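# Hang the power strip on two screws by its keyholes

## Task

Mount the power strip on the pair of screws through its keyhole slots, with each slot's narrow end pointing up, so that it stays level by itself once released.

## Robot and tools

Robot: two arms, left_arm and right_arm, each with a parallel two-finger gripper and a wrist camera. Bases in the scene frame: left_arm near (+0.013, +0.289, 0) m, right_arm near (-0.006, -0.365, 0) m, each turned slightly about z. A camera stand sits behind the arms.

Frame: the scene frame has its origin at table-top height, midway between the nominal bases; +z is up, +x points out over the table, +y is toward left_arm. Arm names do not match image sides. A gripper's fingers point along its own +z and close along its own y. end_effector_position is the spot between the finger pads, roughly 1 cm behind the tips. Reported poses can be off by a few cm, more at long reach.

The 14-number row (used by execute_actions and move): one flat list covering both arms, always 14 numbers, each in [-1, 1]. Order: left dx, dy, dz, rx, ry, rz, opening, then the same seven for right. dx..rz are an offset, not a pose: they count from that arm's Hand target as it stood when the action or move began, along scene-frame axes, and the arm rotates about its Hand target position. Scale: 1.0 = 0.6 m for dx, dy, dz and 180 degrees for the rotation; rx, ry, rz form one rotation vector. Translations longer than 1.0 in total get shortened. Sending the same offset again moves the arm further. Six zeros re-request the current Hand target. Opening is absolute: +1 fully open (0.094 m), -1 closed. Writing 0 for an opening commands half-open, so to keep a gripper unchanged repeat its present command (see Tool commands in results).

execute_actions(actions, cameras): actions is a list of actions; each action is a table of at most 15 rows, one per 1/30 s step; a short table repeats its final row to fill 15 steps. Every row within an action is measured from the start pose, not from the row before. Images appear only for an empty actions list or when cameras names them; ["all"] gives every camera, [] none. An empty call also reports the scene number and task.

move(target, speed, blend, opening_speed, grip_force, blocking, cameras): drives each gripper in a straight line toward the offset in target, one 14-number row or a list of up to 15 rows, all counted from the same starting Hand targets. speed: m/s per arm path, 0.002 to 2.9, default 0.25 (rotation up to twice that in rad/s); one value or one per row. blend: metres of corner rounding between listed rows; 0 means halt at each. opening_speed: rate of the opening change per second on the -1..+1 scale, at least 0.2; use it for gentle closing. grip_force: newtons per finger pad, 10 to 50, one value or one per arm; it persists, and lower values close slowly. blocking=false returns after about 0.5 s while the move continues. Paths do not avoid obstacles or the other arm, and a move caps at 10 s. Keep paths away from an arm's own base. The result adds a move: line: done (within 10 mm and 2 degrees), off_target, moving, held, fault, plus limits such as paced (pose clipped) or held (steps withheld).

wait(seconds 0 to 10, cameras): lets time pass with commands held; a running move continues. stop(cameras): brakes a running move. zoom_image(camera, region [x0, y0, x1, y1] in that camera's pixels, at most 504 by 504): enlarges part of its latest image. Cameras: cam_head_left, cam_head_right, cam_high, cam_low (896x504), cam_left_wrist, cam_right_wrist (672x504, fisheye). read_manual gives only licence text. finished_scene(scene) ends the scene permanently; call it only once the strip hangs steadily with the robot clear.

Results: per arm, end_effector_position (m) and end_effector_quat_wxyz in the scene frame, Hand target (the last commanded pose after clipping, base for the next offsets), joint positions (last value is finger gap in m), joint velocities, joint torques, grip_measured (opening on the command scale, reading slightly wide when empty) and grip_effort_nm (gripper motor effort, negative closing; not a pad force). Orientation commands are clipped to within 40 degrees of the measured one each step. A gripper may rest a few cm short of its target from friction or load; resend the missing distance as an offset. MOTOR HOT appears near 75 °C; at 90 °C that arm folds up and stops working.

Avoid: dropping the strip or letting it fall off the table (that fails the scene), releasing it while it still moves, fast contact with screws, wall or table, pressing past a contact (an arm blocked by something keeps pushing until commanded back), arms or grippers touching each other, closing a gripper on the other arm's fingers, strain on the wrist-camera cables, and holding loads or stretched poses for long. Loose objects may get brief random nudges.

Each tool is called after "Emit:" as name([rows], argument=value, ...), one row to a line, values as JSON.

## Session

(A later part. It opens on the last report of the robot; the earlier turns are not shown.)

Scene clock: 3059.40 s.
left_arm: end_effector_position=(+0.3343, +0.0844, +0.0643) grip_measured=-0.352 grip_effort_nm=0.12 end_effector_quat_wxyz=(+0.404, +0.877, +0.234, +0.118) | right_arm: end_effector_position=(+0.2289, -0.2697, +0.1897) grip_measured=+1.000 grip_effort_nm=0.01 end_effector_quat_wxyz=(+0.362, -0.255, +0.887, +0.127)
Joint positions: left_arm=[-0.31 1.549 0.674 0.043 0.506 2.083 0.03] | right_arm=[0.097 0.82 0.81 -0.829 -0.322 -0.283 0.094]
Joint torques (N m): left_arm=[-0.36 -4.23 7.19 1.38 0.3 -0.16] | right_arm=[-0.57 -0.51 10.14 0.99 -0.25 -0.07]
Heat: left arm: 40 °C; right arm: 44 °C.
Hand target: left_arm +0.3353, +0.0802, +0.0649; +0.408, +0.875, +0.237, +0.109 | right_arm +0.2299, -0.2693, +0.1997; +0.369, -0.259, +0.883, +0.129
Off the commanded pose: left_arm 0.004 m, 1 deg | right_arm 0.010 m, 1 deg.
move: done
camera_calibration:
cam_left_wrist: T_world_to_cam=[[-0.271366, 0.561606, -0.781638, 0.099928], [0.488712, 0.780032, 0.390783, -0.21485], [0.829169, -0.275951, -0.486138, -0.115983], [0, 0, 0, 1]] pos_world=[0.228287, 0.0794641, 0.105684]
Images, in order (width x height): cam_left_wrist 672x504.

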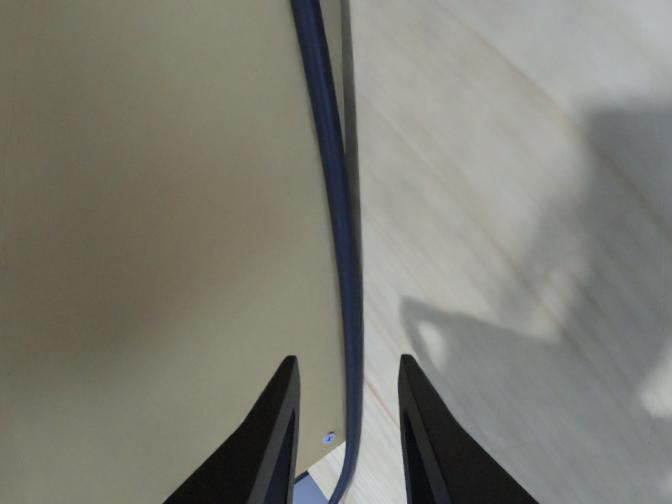

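Emit:
move([
  [0.0472,-0.0793,-0.0785,0,0,0,-0.35,0,0,0,0,0,0,1],
], speed=0.1, cameras=["cam_left_wrist"])

Scene clock: 3064.10 s.
left_arm: end_effector_position=(+0.3588, +0.0395, +0.0253) grip_measured=-0.352 grip_effort_nm=0.13 end_effector_quat_wxyz=(+0.409, +0.876, +0.229, +0.114) | right_arm: end_effector_position=(+0.2289, -0.2697, +0.1897) grip_measured=+1.000 grip_effort_nm=0.00 end_effector_quat_wxyz=(+0.362, -0.255, +0.887, +0.127)
Joint positions: left_arm=[-0.414 1.813 0.753 0.271 0.451 2.001 0.03] | right_arm=[0.097 0.82 0.81 -0.829 -0.322 -0.283 0.094]
Joint torques (N m): left_arm=[-0.94 -3.74 7.3 1.69 0.07 -0.28] | right_arm=[-0.57 -0.54 10.13 1 -0.25 -0.07]
Heat: left arm: 40 °C; right arm: 44 °C.
Hand target: left_arm +0.3635, +0.0327, +0.0178; +0.408, +0.875, +0.237, +0.109 | right_arm +0.2299, -0.2693, +0.1997; +0.369, -0.259, +0.883, +0.129
Off the commanded pose: left_arm 0.011 m, 1 deg | right_arm 0.010 m, 1 deg.
move: off_target (left_arm)
camera_calibration:
cam_left_wrist: T_world_to_cam=[[-0.263413, 0.55644, -0.788028, 0.098792], [0.49888, 0.777739, 0.382415, -0.179906], [0.825671, -0.292398, -0.482463, -0.165917], [0, 0, 0, 1]] pos_world=[0.252767, 0.0364342, 0.0666009]
Images, in order (width x height): cam_left_wrist 672x504.

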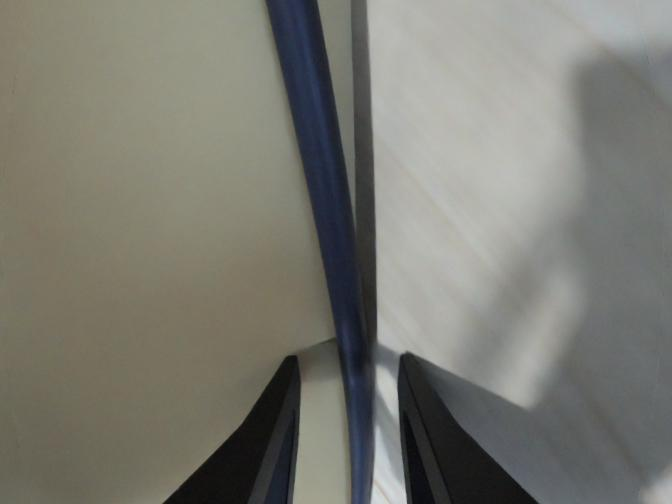

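Emit:
move([
  [0.021,-0.035,-0.036,0,0,0,-0.4,0,0,0,0,0,0,1],
  [0.021,-0.035,-0.036,0,0,0,-1.0,0,0,0,0,0,0,1],
], speed=0.06, cameras=["cam_left_wrist"])

Scene clock: 3070.10 s.
left_arm: end_effector_position=(+0.3657, +0.0346, +0.0163) grip_measured=-0.839 grip_effort_nm=-1.02 end_effector_quat_wxyz=(+0.416, +0.871, +0.239, +0.106) | right_arm: end_effector_position=(+0.2289, -0.2697, +0.1897) grip_measured=+1.000 grip_effort_nm=0.01 end_effector_quat_wxyz=(+0.362, -0.255, +0.887, +0.127)
Joint positions: left_arm=[-0.413 1.873 0.774 0.316 0.462 1.97 0.008] | right_arm=[0.097 0.82 0.81 -0.829 -0.322 -0.283 0.094]
Joint torques (N m): left_arm=[-4.1 -0.16 9.8 2.08 -0.27 -0.22] | right_arm=[-0.55 -0.54 10.13 0.99 -0.25 -0.07]
Heat: left arm: 40 °C; right arm: 44 °C.
Hand target: left_arm +0.3761, +0.0117, -0.0038; +0.408, +0.875, +0.237, +0.109 | right_arm +0.2299, -0.2693, +0.1997; +0.369, -0.259, +0.883, +0.129
Off the commanded pose: left_arm 0.032 m, 1 deg | right_arm 0.010 m, 1 deg.
move: off_target (left_arm); target 2's new opening was sent with left_arm's hand 0.040 m and 1 deg from that target
camera_calibration:
cam_left_wrist: T_world_to_cam=[[-0.284695, 0.535771, -0.79492, 0.104841], [0.495738, 0.792029, 0.356278, -0.175037], [0.820483, -0.292642, -0.491089, -0.175336], [0, 0, 0, 1]] pos_world=[0.26048, 0.0311525, 0.0595966]
Images, in order (width x height): cam_left_wrist 672x504.

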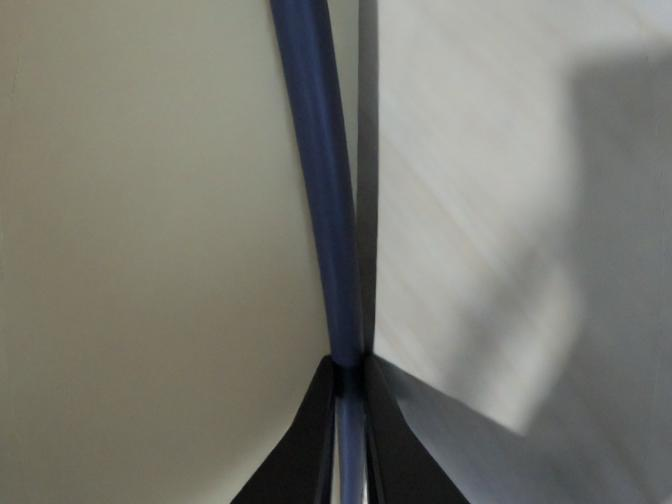

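Emit:
move([
  [-0.0932,0.1577,0.1063,0,0,0,-1.0,0,0,0,0,0,0,1],
  [-0.1102,0.1863,0.6897,-0.1199,-0.0701,0,-1.0,0,0,0,0,0,0,1],
], speed=0.12, blend=[0.02,0], cameras=["cam_head_left","cam_left_wrist"])

Scene clock: 3080.93 s.
left_arm: end_effector_position=(+0.3155, +0.1265, +0.3864) grip_measured=-0.839 grip_effort_nm=-1.02 end_effector_quat_wxyz=(+0.566, +0.777, +0.228, +0.155) | right_arm: end_effector_position=(+0.2289, -0.2697, +0.1897) grip_measured=+1.000 grip_effort_nm=0.01 end_effector_quat_wxyz=(+0.362, -0.255, +0.887, +0.127)
Joint positions: left_arm=[-0.054 1.204 1.421 -0.721 0.872 1.952 0.008] | right_arm=[0.097 0.82 0.81 -0.829 -0.322 -0.283 0.094]
Joint torques (N m): left_arm=[0.51 -2.99 10.54 1.75 0.64 -0.13] | right_arm=[-0.58 -0.53 10.13 0.99 -0.25 -0.07]
Heat: left arm: 39 °C; right arm: 44 °C.
Hand target: left_arm +0.3100, +0.1234, +0.4101; +0.588, +0.766, +0.207, +0.158 | right_arm +0.2299, -0.2693, +0.1997; +0.369, -0.259, +0.883, +0.129
Off the commanded pose: left_arm 0.024 m, 4 deg | right_arm 0.010 m, 1 deg.
move: off_target (left_arm)
camera_calibration:
cam_left_wrist: T_world_to_cam=[[-0.132033, 0.24771, -0.959795, 0.387562], [0.416145, 0.892663, 0.173138, -0.271578], [0.899662, -0.376554, -0.220944, -0.0442629], [0, 0, 0, 1]] pos_world=[0.204008, 0.129757, 0.409221]
Images, in order (width x height): cam_head_left 896x504, cam_left_wrist 672x504.

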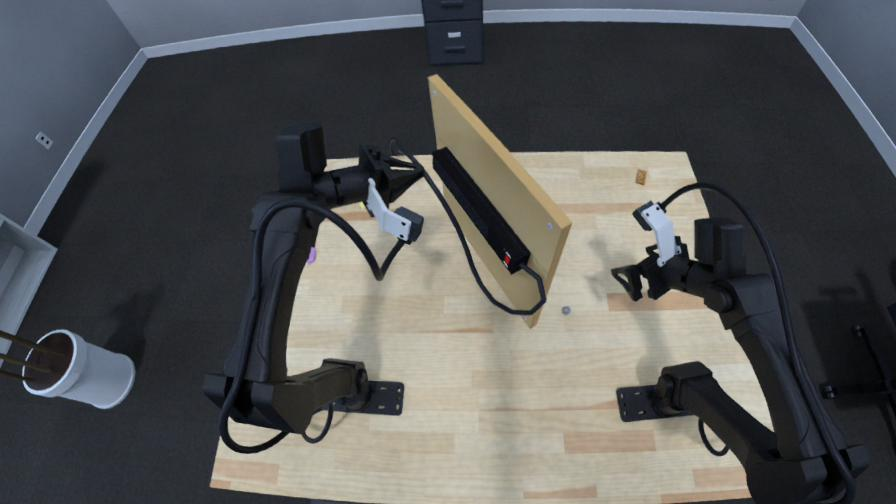

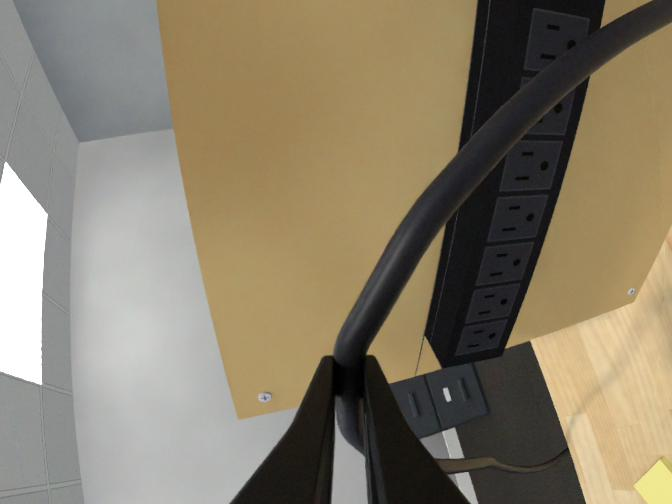

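Emit:
move([
  [0.0853,-0.0465,0.0665,0,0,0.02,-1.0,0,0,0,0,0,0,1],
  [0.1638,-0.0488,0.0665,0,0,0.05,-1.0,0,0,0,0,0,0,1],
], speed=0.1, blend=[0.02,0], cameras=["cam_head_left","cam_left_wrist"])

Emit:
zoom_image(camera="cam_head_left", region=[400, 110, 580, 340])

Scene clock: 3092.17 s.
left_arm: end_effector_position=(+0.4034, +0.0972, +0.4144) grip_measured=-0.839 grip_effort_nm=-1.02 end_effector_quat_wxyz=(+0.545, +0.768, +0.290, +0.170) | right_arm: end_effector_position=(+0.2289, -0.2697, +0.1897) grip_measured=+1.000 grip_effort_nm=0.01 end_effector_quat_wxyz=(+0.362, -0.255, +0.887, +0.127)
Joint positions: left_arm=[-0.177 1.533 1.813 -0.731 0.65 1.797 0.008] | right_arm=[0.097 0.82 0.81 -0.829 -0.322 -0.283 0.094]
Joint torques (N m): left_arm=[-0.18 -5.52 11.08 2.42 0.12 -0.15] | right_arm=[-0.54 -0.54 10.14 0.99 -0.25 -0.07]
Heat: left arm: 40 °C; right arm: 44 °C.
Hand target: left_arm +0.4083, +0.0941, +0.4499; +0.573, +0.747, +0.267, +0.204 | right_arm +0.2299, -0.2693, +0.1997; +0.369, -0.259, +0.883, +0.129
Off the commanded pose: left_arm 0.036 m, 6 deg | right_arm 0.010 m, 1 deg.
move: off_target (left_arm)
camera_calibration:
cam_left_wrist: T_world_to_cam=[[-0.214061, 0.235481, -0.948012, 0.462672], [0.3106, 0.936548, 0.1625, -0.24417], [0.926124, -0.259668, -0.273618, -0.128283], [0, 0, 0, 1]] pos_world=[0.293685, 0.0864153, 0.443195]
Images, in order (width x height): cam_head_left 896x504, cam_left_wrist 672x504.

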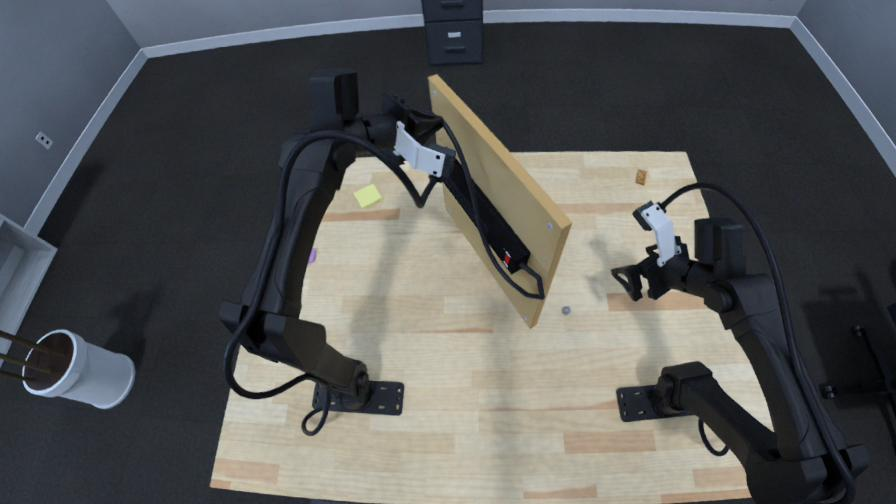

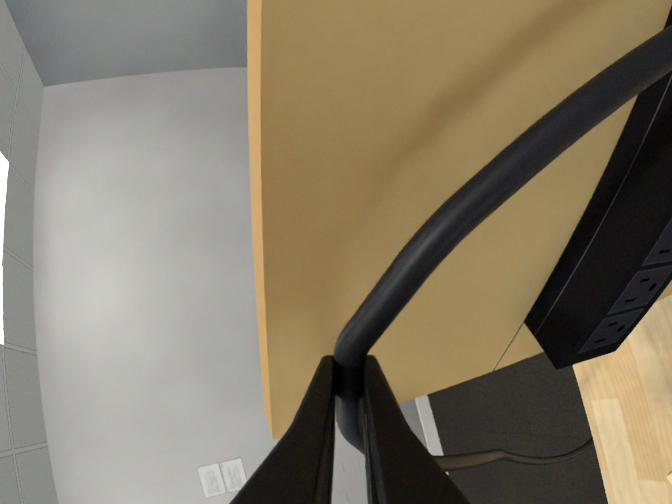

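Scaled by 2.191 from the camera's 896x504 image, which has a finer 1280x720 frame.

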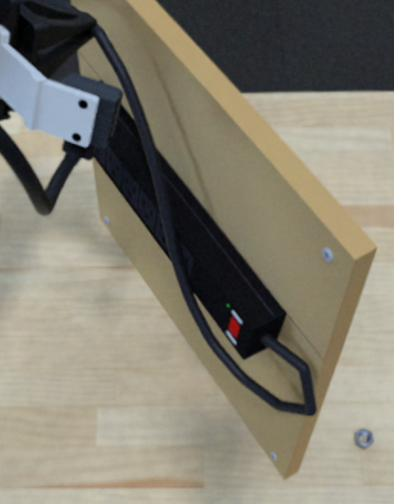

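Emit:
move([
  [0.066,0.0193,-0.0083,0,0,0.02,-1.0,0,0,0,0,0,0,1],
], speed=0.08, cameras=["cam_head_left","cam_left_wrist"])

Emit:
zoom_image(camera="cam_head_left", region=[400, 110, 580, 340])

Scene clock: 3099.73 s.
left_arm: end_effector_position=(+0.4337, +0.1007, +0.4066) grip_measured=-0.839 grip_effort_nm=-1.02 end_effector_quat_wxyz=(+0.539, +0.765, +0.308, +0.173) | right_arm: end_effector_position=(+0.2289, -0.2697, +0.1897) grip_measured=+1.000 grip_effort_nm=0.01 end_effector_quat_wxyz=(+0.362, -0.255, +0.887, +0.127)
Joint positions: left_arm=[-0.161 1.625 1.883 -0.722 0.635 1.786 0.008] | right_arm=[0.097 0.82 0.81 -0.829 -0.322 -0.283 0.094]
Joint torques (N m): left_arm=[1.18 -6.05 11.3 2.68 0.09 -0.14] | right_arm=[-0.55 -0.54 10.14 0.99 -0.25 -0.07]
Heat: left arm: 42 °C; right arm: 44 °C.
Hand target: left_arm +0.4479, +0.1058, +0.4449; +0.567, +0.739, +0.290, +0.222 | right_arm +0.2299, -0.2693, +0.1997; +0.369, -0.259, +0.883, +0.129
Off the commanded pose: left_arm 0.041 m, 7 deg | right_arm 0.010 m, 1 deg.
move: off_target (left_arm)
camera_calibration:
cam_left_wrist: T_world_to_cam=[[-0.239012, 0.230136, -0.943351, 0.470451], [0.281125, 0.946302, 0.159629, -0.242655], [0.929431, -0.227046, -0.290874, -0.15533], [0, 0, 0, 1]] pos_world=[0.325028, 0.0860902, 0.437353]
Images, in order (width x height): cam_head_left 896x504, cam_left_wrist 672x504.

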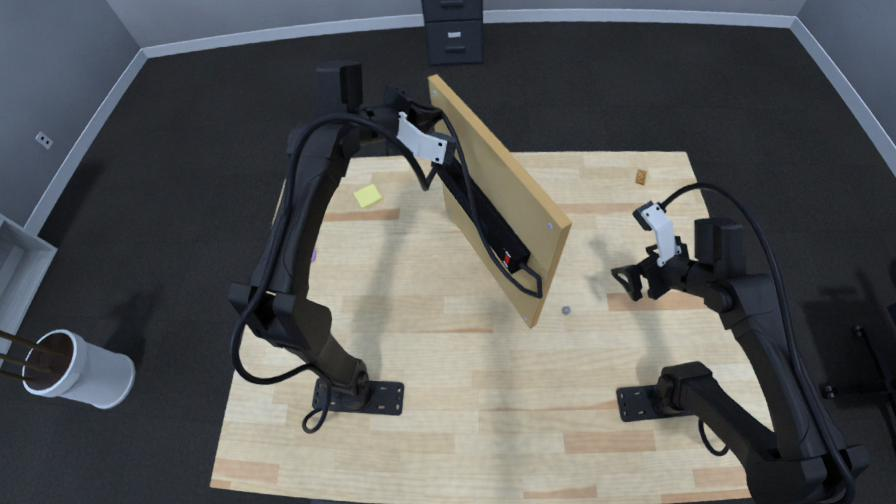

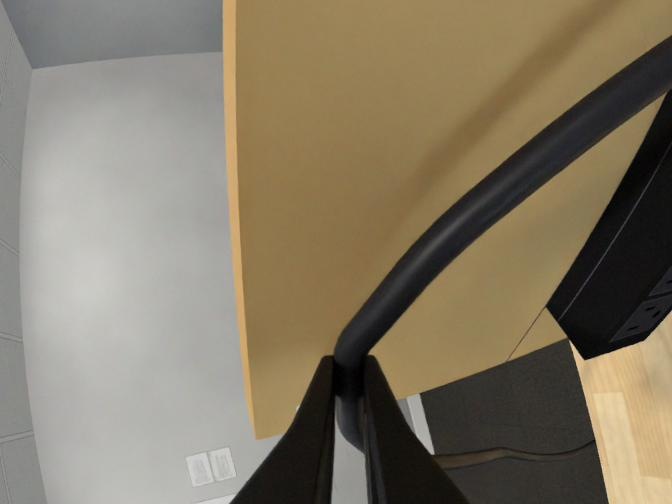

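Scaled by 2.191 from the camera's 896x504 image, which has a finer 1280x720 frame.

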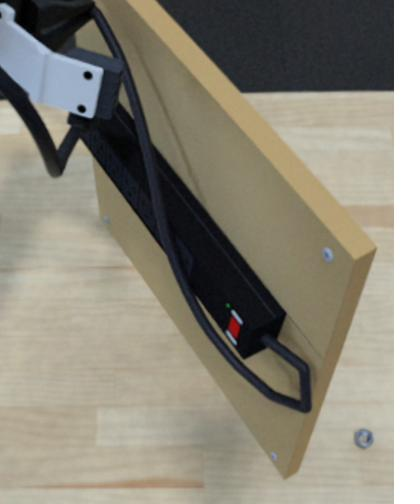

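Emit:
move([
  [-0.006,-0.023,0.1167,0,0,0,-1.0,0,0,0,0,0,0,1],
], speed=0.08)

Emit:
move([
  [0.05,0.03,0.0,0,0,0,-1.0,0,0,0,0,0,0,1],
], speed=0.06, cameras=["cam_head_left","cam_left_wrist"])

Emit:
zoom_image(camera="cam_head_left", region=[400, 110, 580, 340])

Scene clock: 3115.33 s.
left_arm: end_effector_position=(+0.4297, +0.0887, +0.4779) grip_measured=-0.839 grip_effort_nm=-1.02 end_effector_quat_wxyz=(+0.536, +0.767, +0.314, +0.163) | right_arm: end_effector_position=(+0.2289, -0.2697, +0.1897) grip_measured=+1.000 grip_effort_nm=0.01 end_effector_quat_wxyz=(+0.362, -0.255, +0.887, +0.127)
Joint positions: left_arm=[-0.198 1.998 2.802 -1.275 0.605 1.759 0.008] | right_arm=[0.097 0.82 0.81 -0.829 -0.322 -0.283 0.094]
Joint torques (N m): left_arm=[0.57 -7.08 8.42 2.96 0.01 -0.12] | right_arm=[-0.58 -0.53 10.14 0.99 -0.25 -0.07]
Heat: left arm: 46 °C; right arm: 44 °C.
Hand target: left_arm +0.4443, +0.0919, +0.5149; +0.567, +0.739, +0.290, +0.222 | right_arm +0.2299, -0.2693, +0.1997; +0.369, -0.259, +0.883, +0.129
Off the commanded pose: left_arm 0.040 m, 9 deg | right_arm 0.010 m, 1 deg.
move: off_target (left_arm)

Scene clock: 3117.30 s.
left_arm: end_effector_position=(+0.4507, +0.1006, +0.4750) grip_measured=-0.839 grip_effort_nm=-1.02 end_effector_quat_wxyz=(+0.549, +0.758, +0.311, +0.163) | right_arm: end_effector_position=(+0.2289, -0.2697, +0.1897) grip_measured=+1.000 grip_effort_nm=0.01 end_effector_quat_wxyz=(+0.362, -0.255, +0.887, +0.127)
Joint positions: left_arm=[-0.143 2.046 2.823 -1.232 0.669 1.764 0.008] | right_arm=[0.097 0.82 0.81 -0.829 -0.322 -0.283 0.094]
Joint torques (N m): left_arm=[2.04 -7.46 8.13 3.07 -0.01 -0.13] | right_arm=[-0.57 -0.53 10.13 0.99 -0.25 -0.08]
Heat: left arm: 46 °C; right arm: 44 °C.
Hand target: left_arm +0.4743, +0.1100, +0.5150; +0.567, +0.739, +0.290, +0.222 | right_arm +0.2299, -0.2693, +0.1997; +0.369, -0.259, +0.883, +0.129
Off the commanded pose: left_arm 0.047 m, 8 deg | right_arm 0.010 m, 1 deg.
elbow stopped short (left arm): the move would have taken joint 3 (elbow) straighter than the controller allows.
move: off_target (left_arm)
camera_calibration:
cam_left_wrist: T_world_to_cam=[[-0.247691, 0.203583, -0.947208, 0.547461], [0.288179, 0.948903, 0.12859, -0.246897], [0.924987, -0.241115, -0.293703, -0.146569], [0, 0, 0, 1]] pos_world=[0.342326, 0.0874877, 0.50726]
Images, in order (width x height): cam_head_left 896x504, cam_left_wrist 672x504.

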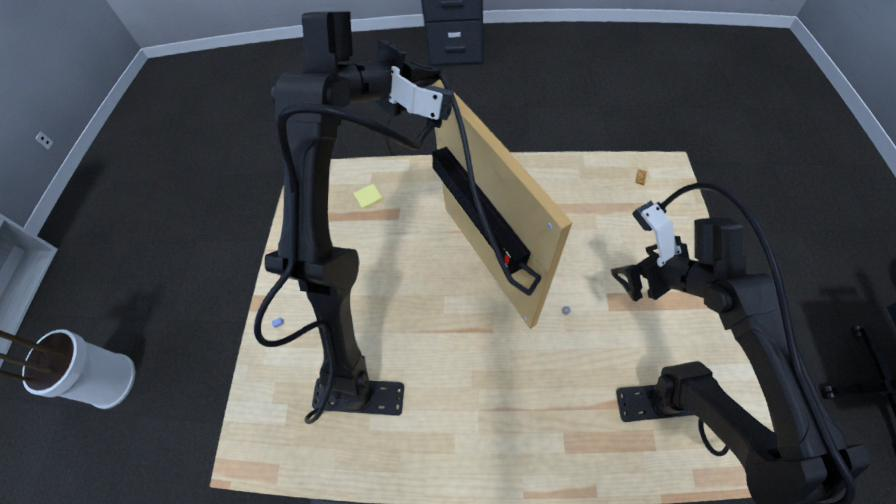

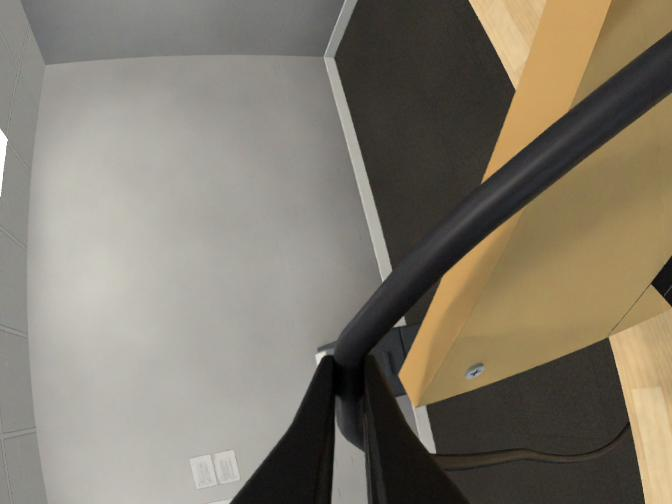

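Scaled by 2.191 from the camera's 896x504 image, which has a finer 1280x720 frame.

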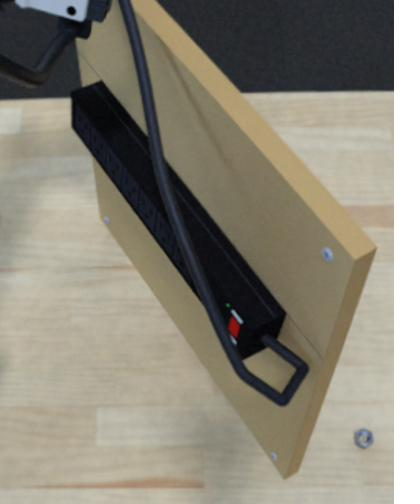

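Emit:
move([
  [0.0,0.0,-0.10,0,0,0,-1.0,0,0,0,0,0,0,1],
  [0.01,0.0,-0.24,0,0,0,-1.0,0,0,0,0,0,0,1],
], speed=0.08, blend=[0.01,0], cameras=["cam_head_left","cam_left_wrist"])

Emit:
zoom_image(camera="cam_head_left", region=[400, 110, 580, 340])

Scene clock: 3129.47 s.
left_arm: end_effector_position=(+0.4696, +0.1068, +0.3479) grip_measured=-0.839 grip_effort_nm=-1.02 end_effector_quat_wxyz=(+0.546, +0.760, +0.304, +0.175) | right_arm: end_effector_position=(+0.2289, -0.2697, +0.1897) grip_measured=+1.000 grip_effort_nm=0.01 end_effector_quat_wxyz=(+0.362, -0.255, +0.887, +0.127)
Joint positions: left_arm=[-0.121 1.662 1.657 -0.45 0.678 1.798 0.008] | right_arm=[0.097 0.82 0.81 -0.829 -0.322 -0.283 0.094]
Joint torques (N m): left_arm=[0.2 -8.18 6.32 2.91 -0.05 -0.12] | right_arm=[-0.58 -0.53 10.14 0.99 -0.25 -0.08]
Heat: left arm: 47 °C; right arm: 44 °C.
Hand target: left_arm +0.4803, +0.1100, +0.3708; +0.567, +0.739, +0.290, +0.222 | right_arm +0.2299, -0.2693, +0.1997; +0.369, -0.259, +0.883, +0.129
Off the commanded pose: left_arm 0.026 m, 7 deg | right_arm 0.010 m, 1 deg.
move: off_target (left_arm)
camera_calibration:
cam_left_wrist: T_world_to_cam=[[-0.224999, 0.218395, -0.949568, 0.419056], [0.282251, 0.94738, 0.151013, -0.2468], [0.932582, -0.234039, -0.274802, -0.210676], [0, 0, 0, 1]] pos_world=[0.360419, 0.0929874, 0.377298]
Images, in order (width x height): cam_head_left 896x504, cam_left_wrist 672x504.

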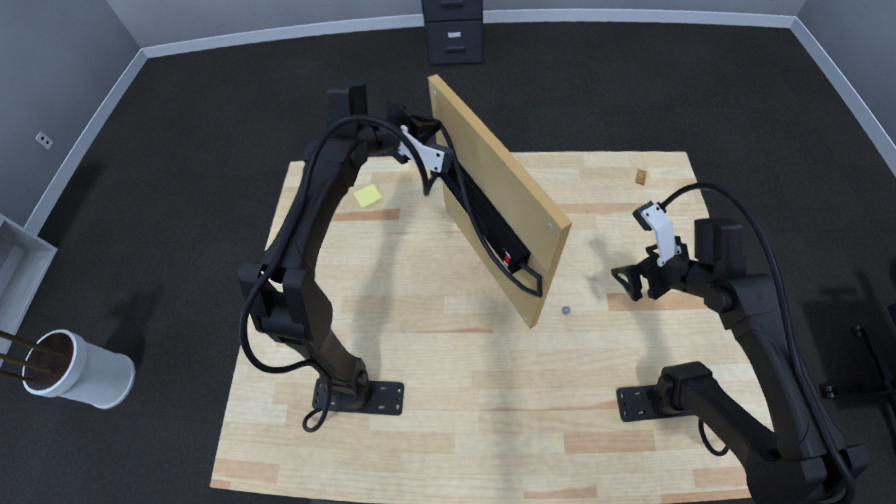

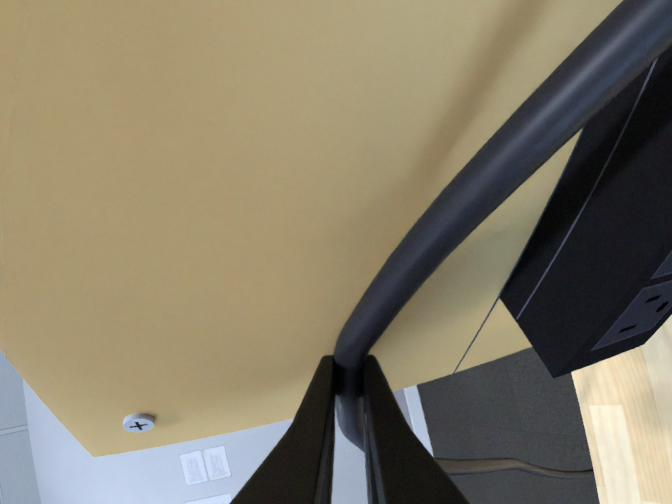

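Scaled by 2.191 from the camera's 896x504 image, which has a finer 1280x720 frame.

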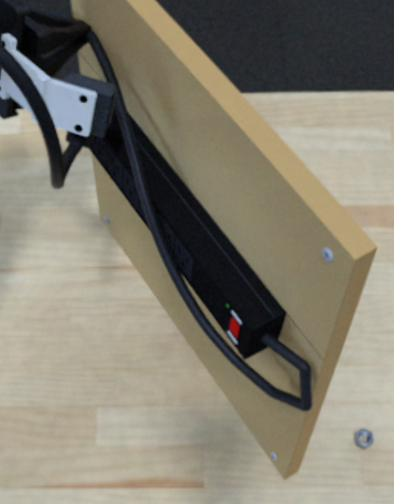

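Emit:
move([
  [0.06,0.03,-0.02,0,0,0,-1.0,0,0,0,0,0,0,1],
], speed=0.05, cameras=["cam_head_left","cam_left_wrist"])

Emit:
zoom_image(camera="cam_head_left", region=[400, 110, 580, 340])

Scene clock: 3138.47 s.
left_arm: end_effector_position=(+0.4866, +0.1197, +0.3335) grip_measured=-0.839 grip_effort_nm=-1.02 end_effector_quat_wxyz=(+0.557, +0.757, +0.304, +0.156) | right_arm: end_effector_position=(+0.2289, -0.2697, +0.1897) grip_measured=+1.000 grip_effort_nm=0.01 end_effector_quat_wxyz=(+0.362, -0.255, +0.887, +0.127)
Joint positions: left_arm=[-0.067 1.726 1.67 -0.419 0.761 1.803 0.008] | right_arm=[0.097 0.82 0.81 -0.829 -0.322 -0.283 0.094]
Joint torques (N m): left_arm=[0.85 -5.64 12.08 2.79 -0.29 -0.03] | right_arm=[-0.55 -0.54 10.14 0.99 -0.25 -0.07]
Heat: left arm: 48 °C; right arm: 44 °C.
Hand target: left_arm +0.5162, +0.1280, +0.3590; +0.567, +0.739, +0.290, +0.222 | right_arm +0.2299, -0.2693, +0.1997; +0.369, -0.259, +0.883, +0.129
Off the commanded pose: left_arm 0.040 m, 8 deg | right_arm 0.010 m, 1 deg.
move: off_target (left_arm)
camera_calibration:
cam_left_wrist: T_world_to_cam=[[-0.240784, 0.193656, -0.951063, 0.417505], [0.30627, 0.944988, 0.114879, -0.260948], [0.92099, -0.26362, -0.286849, -0.214287], [0, 0, 0, 1]] pos_world=[0.377805, 0.10925, 0.365583]
Images, in order (width x height): cam_head_left 896x504, cam_left_wrist 672x504.

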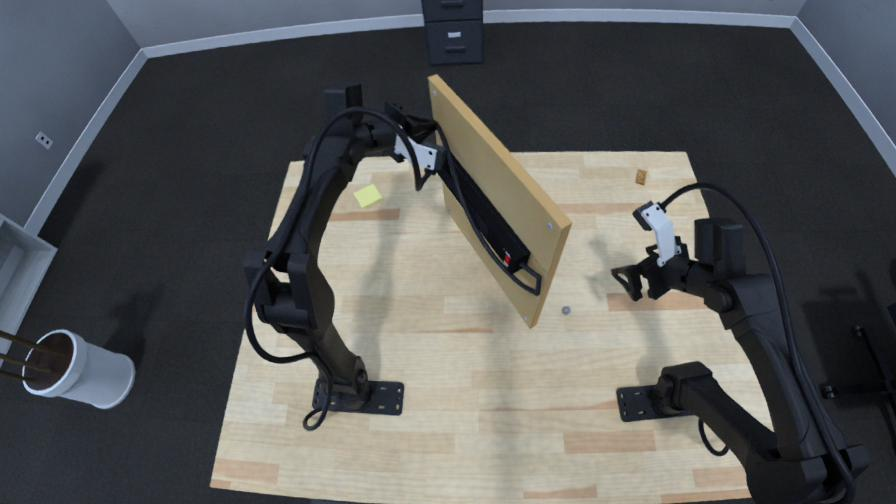

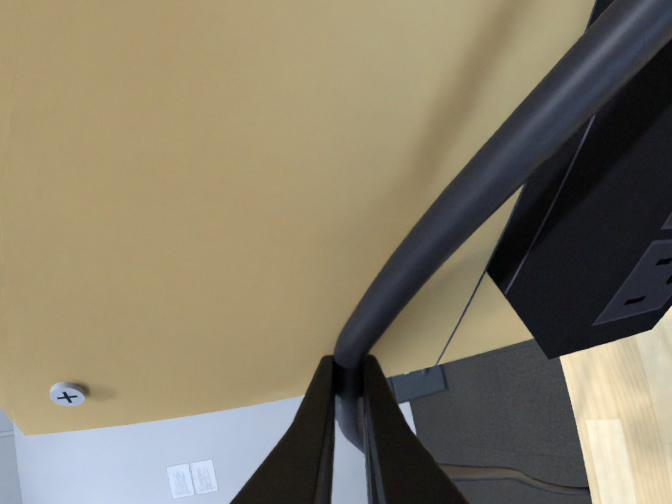

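Scaled by 2.191 from the camera's 896x504 image, which has a finer 1280x720 frame.

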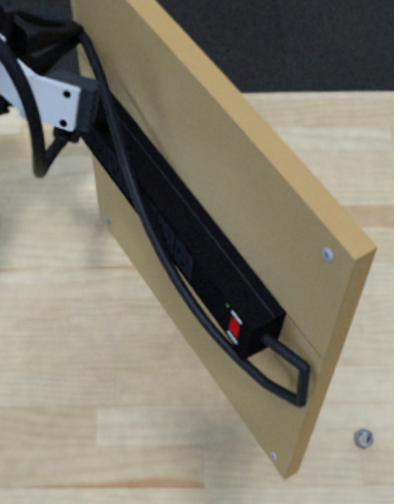

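Emit:
move([
  [0.058,0.034,0.0,0,0,0,-1.0,0,0,0,0,0,0,1],
], speed=0.04, cameras=["cam_head_left","cam_left_wrist"])

Emit:
zoom_image(camera="cam_head_left", region=[400, 110, 580, 340])

Scene clock: 3147.90 s.
left_arm: end_effector_position=(+0.5065, +0.1315, +0.3311) grip_measured=-0.839 grip_effort_nm=-1.02 end_effector_quat_wxyz=(+0.563, +0.759, +0.302, +0.123) | right_arm: end_effector_position=(+0.2289, -0.2697, +0.1897) grip_measured=+1.000 grip_effort_nm=0.01 end_effector_quat_wxyz=(+0.362, -0.255, +0.887, +0.127)
Joint positions: left_arm=[-0.016 1.85 1.831 -0.522 0.86 1.833 0.008] | right_arm=[0.097 0.82 0.81 -0.829 -0.322 -0.283 0.094]
Joint torques (N m): left_arm=[1.46 -6.38 12.29 3.11 -0.66 -0.07] | right_arm=[-0.54 -0.54 10.14 0.99 -0.25 -0.08]
Heat: left arm: 48 °C; right arm: 44 °C.
Hand target: left_arm +0.5511, +0.1484, +0.3588; +0.567, +0.739, +0.290, +0.222 | right_arm +0.2299, -0.2693, +0.1997; +0.369, -0.259, +0.883, +0.129
Off the commanded pose: left_arm 0.055 m, 12 deg | right_arm 0.010 m, 1 deg.
move: off_target (left_arm)
camera_calibration:
cam_left_wrist: T_world_to_cam=[[-0.275339, 0.179924, -0.94436, 0.434847], [0.352433, 0.932829, 0.0749716, -0.286564], [0.894416, -0.312181, -0.320256, -0.199288], [0, 0, 0, 1]] pos_world=[0.398972, 0.126862, 0.368313]
Images, in order (width x height): cam_head_left 896x504, cam_left_wrist 672x504.

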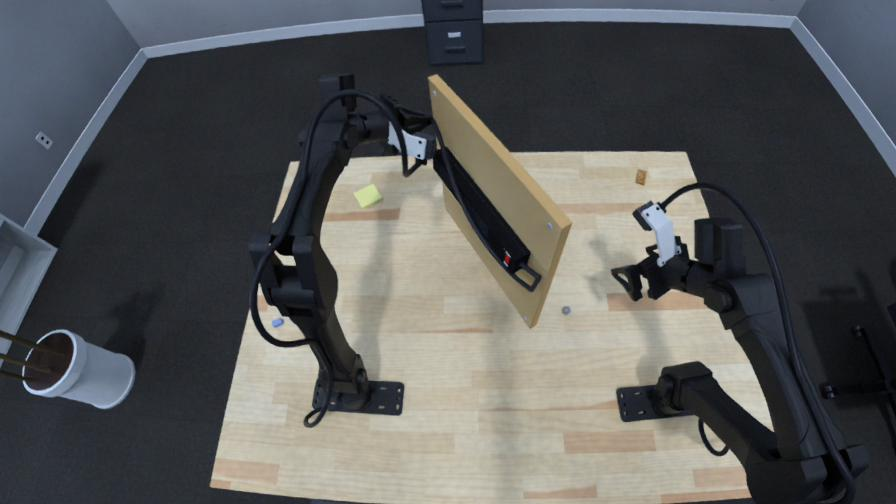

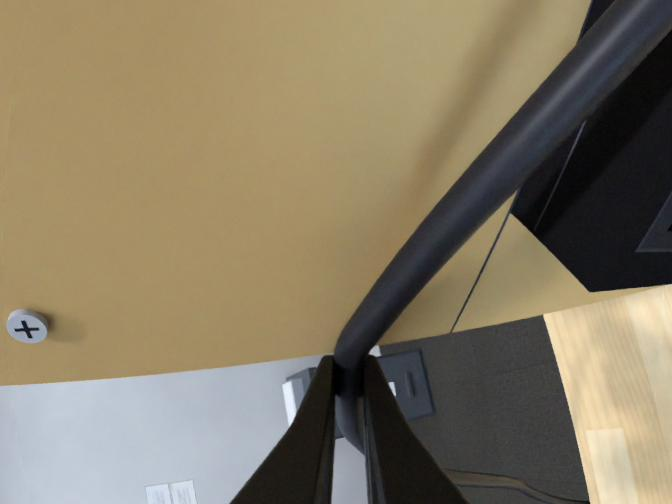

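Scaled by 2.191 from the camera's 896x504 image, which has a finer 1280x720 frame.

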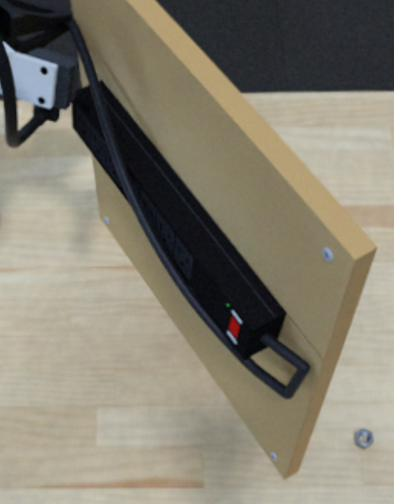

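Emit:
move([
  [-0.01,-0.006,-0.10,0,0,0,-1.0,0,0,0,0,0,0,1],
  [-0.015,-0.008,-0.21,0,0,0,-1.0,0,0,0,0,0,0,1],
], speed=0.06, blend=[0.01,0], cameras=["cam_head_left","cam_left_wrist"])

Emit:
zoom_image(camera="cam_head_left", region=[400, 110, 580, 340])

Scene clock: 3161.23 s.
left_arm: end_effector_position=(+0.5170, +0.1311, +0.2775) grip_measured=-0.839 grip_effort_nm=-1.02 end_effector_quat_wxyz=(+0.612, +0.733, +0.212, +0.210) | right_arm: end_effector_position=(+0.2289, -0.2697, +0.1897) grip_measured=+1.000 grip_effort_nm=0.01 end_effector_quat_wxyz=(+0.362, -0.255, +0.887, +0.127)
Joint positions: left_arm=[-0.005 1.826 1.394 0.162 0.909 1.835 0.008] | right_arm=[0.097 0.82 0.81 -0.829 -0.322 -0.283 0.094]
Joint torques (N m): left_arm=[-0.43 -5.71 4.51 1.41 -1.27 0] | right_arm=[-0.57 -0.53 10.13 1 -0.25 -0.07]
Heat: left arm: 52 °C; right arm: 44 °C.
Hand target: left_arm +0.5421, +0.1436, +0.2330; +0.567, +0.739, +0.290, +0.222 | right_arm +0.2299, -0.2693, +0.1997; +0.369, -0.259, +0.883, +0.129
Off the commanded pose: left_arm 0.053 m, 10 deg | right_arm 0.010 m, 1 deg.
move: off_target (left_arm)
camera_calibration:
cam_left_wrist: T_world_to_cam=[[-0.00638925, 0.156777, -0.987613, 0.263138], [0.355014, 0.923653, 0.144327, -0.30519], [0.934839, -0.349695, -0.0615597, -0.313783], [0, 0, 0, 1]] pos_world=[0.403364, 0.130907, 0.28461]
Images, in order (width x height): cam_head_left 896x504, cam_left_wrist 672x504.

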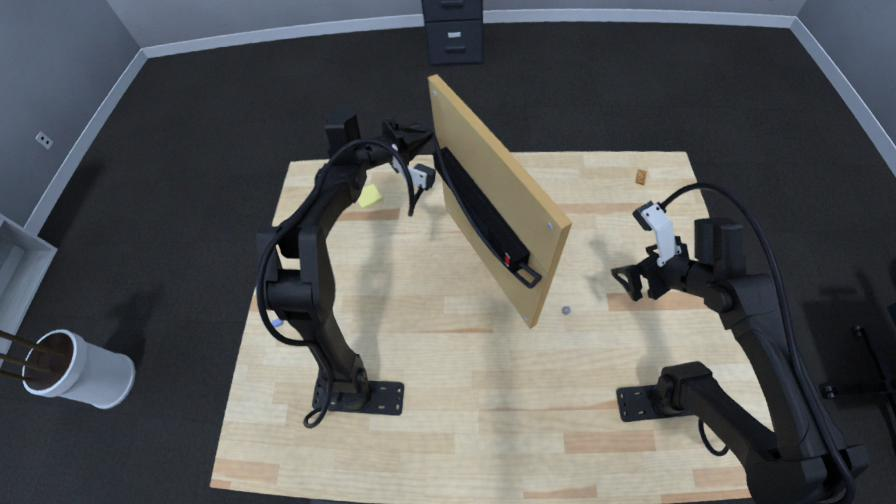

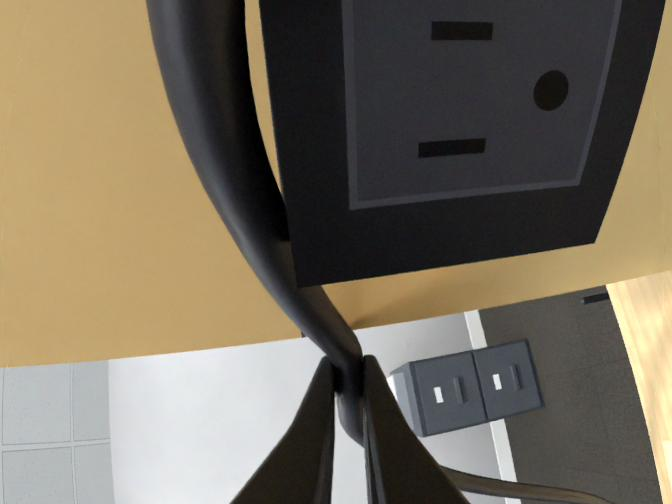

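Scaled by 2.191 from the camera's 896x504 image, which has a finer 1280x720 frame.

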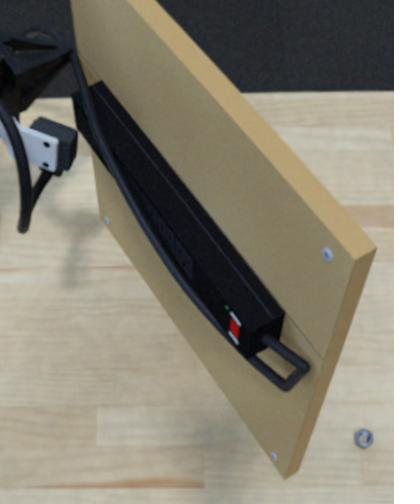

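Emit:
move([
  [-0.02,-0.01,0.02,0,0,0,-1.0,0,0,0,0,0,0,1],
  [-0.02,-0.01,0.02,0,0,0,-0.2,0,0,0,0,0,0,1],
], speed=0.06, opening_speed=0.5, cameras=["cam_head_left","cam_left_wrist"])

Emit:
zoom_image(camera="cam_head_left", region=[400, 110, 580, 340])

Scene clock: 3171.70 s.
left_arm: end_effector_position=(+0.5299, +0.1403, +0.2618) grip_measured=-0.202 grip_effort_nm=0.13 end_effector_quat_wxyz=(+0.572, +0.734, +0.276, +0.240) | right_arm: end_effector_position=(+0.2289, -0.2697, +0.1897) grip_measured=+1.000 grip_effort_nm=0.01 end_effector_quat_wxyz=(+0.362, -0.255, +0.887, +0.127)
Joint positions: left_arm=[-0.027 1.812 1.372 0.124 0.734 1.824 0.037] | right_arm=[0.097 0.82 0.81 -0.829 -0.322 -0.283 0.094]
Joint torques (N m): left_arm=[-0.31 -7.13 6.15 1.64 0.1 -0.11] | right_arm=[-0.57 -0.51 10.13 0.99 -0.25 -0.08]
Heat: left arm: 47 °C; right arm: 44 °C.
Hand target: left_arm +0.5301, +0.1376, +0.2450; +0.567, +0.739, +0.290, +0.222 | right_arm +0.2299, -0.2693, +0.1997; +0.369, -0.259, +0.883, +0.129
Off the commanded pose: left_arm 0.017 m, 3 deg | right_arm 0.010 m, 1 deg.
move: off_target (left_arm); target 2's new opening was sent with left_arm's hand 0.029 m and 7 deg from that target
camera_calibration:
cam_left_wrist: T_world_to_cam=[[-0.0822128, 0.19521, -0.97731, 0.278379], [0.224537, 0.959045, 0.172674, -0.25926], [0.970991, -0.205246, -0.122678, -0.34703], [0, 0, 0, 1]] pos_world=[0.418063, 0.123073, 0.274257]
Images, in order (width x height): cam_head_left 896x504, cam_left_wrist 672x504.

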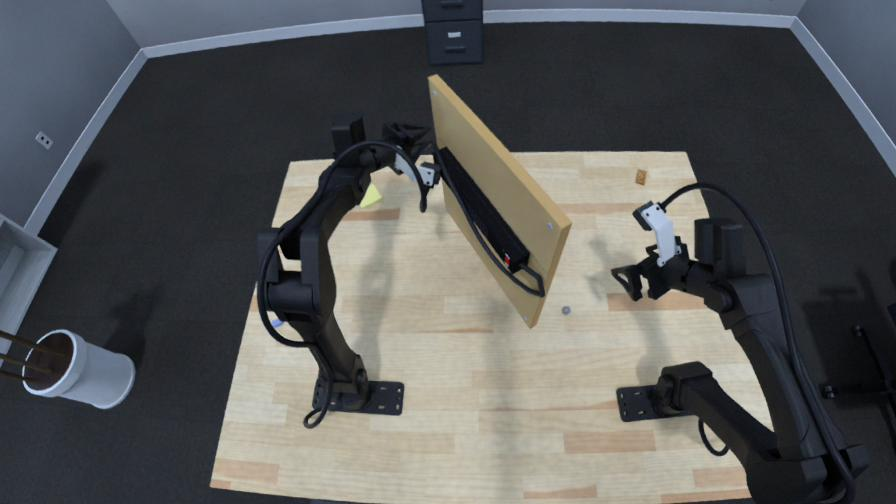

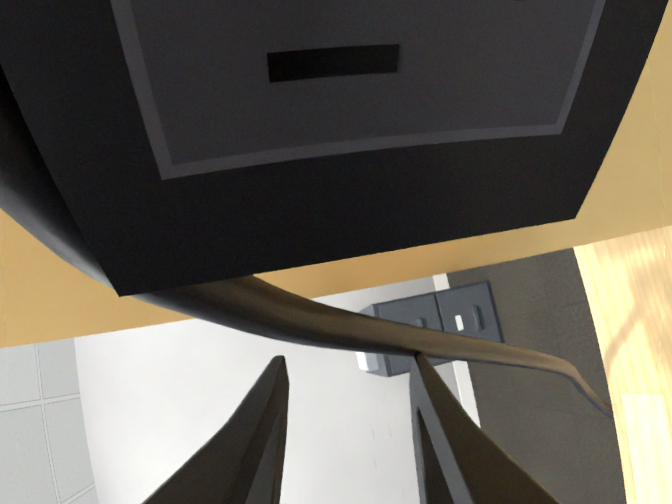

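Scaled by 2.191 from the camera's 896x504 image, which has a finer 1280x720 frame.

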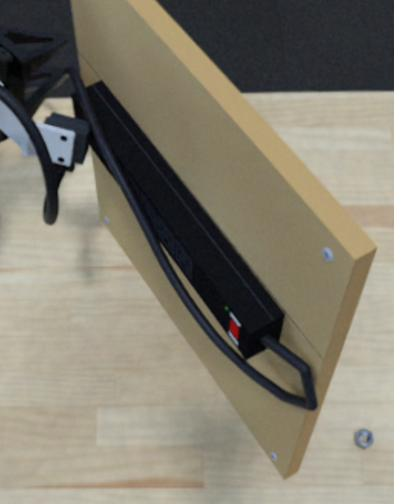

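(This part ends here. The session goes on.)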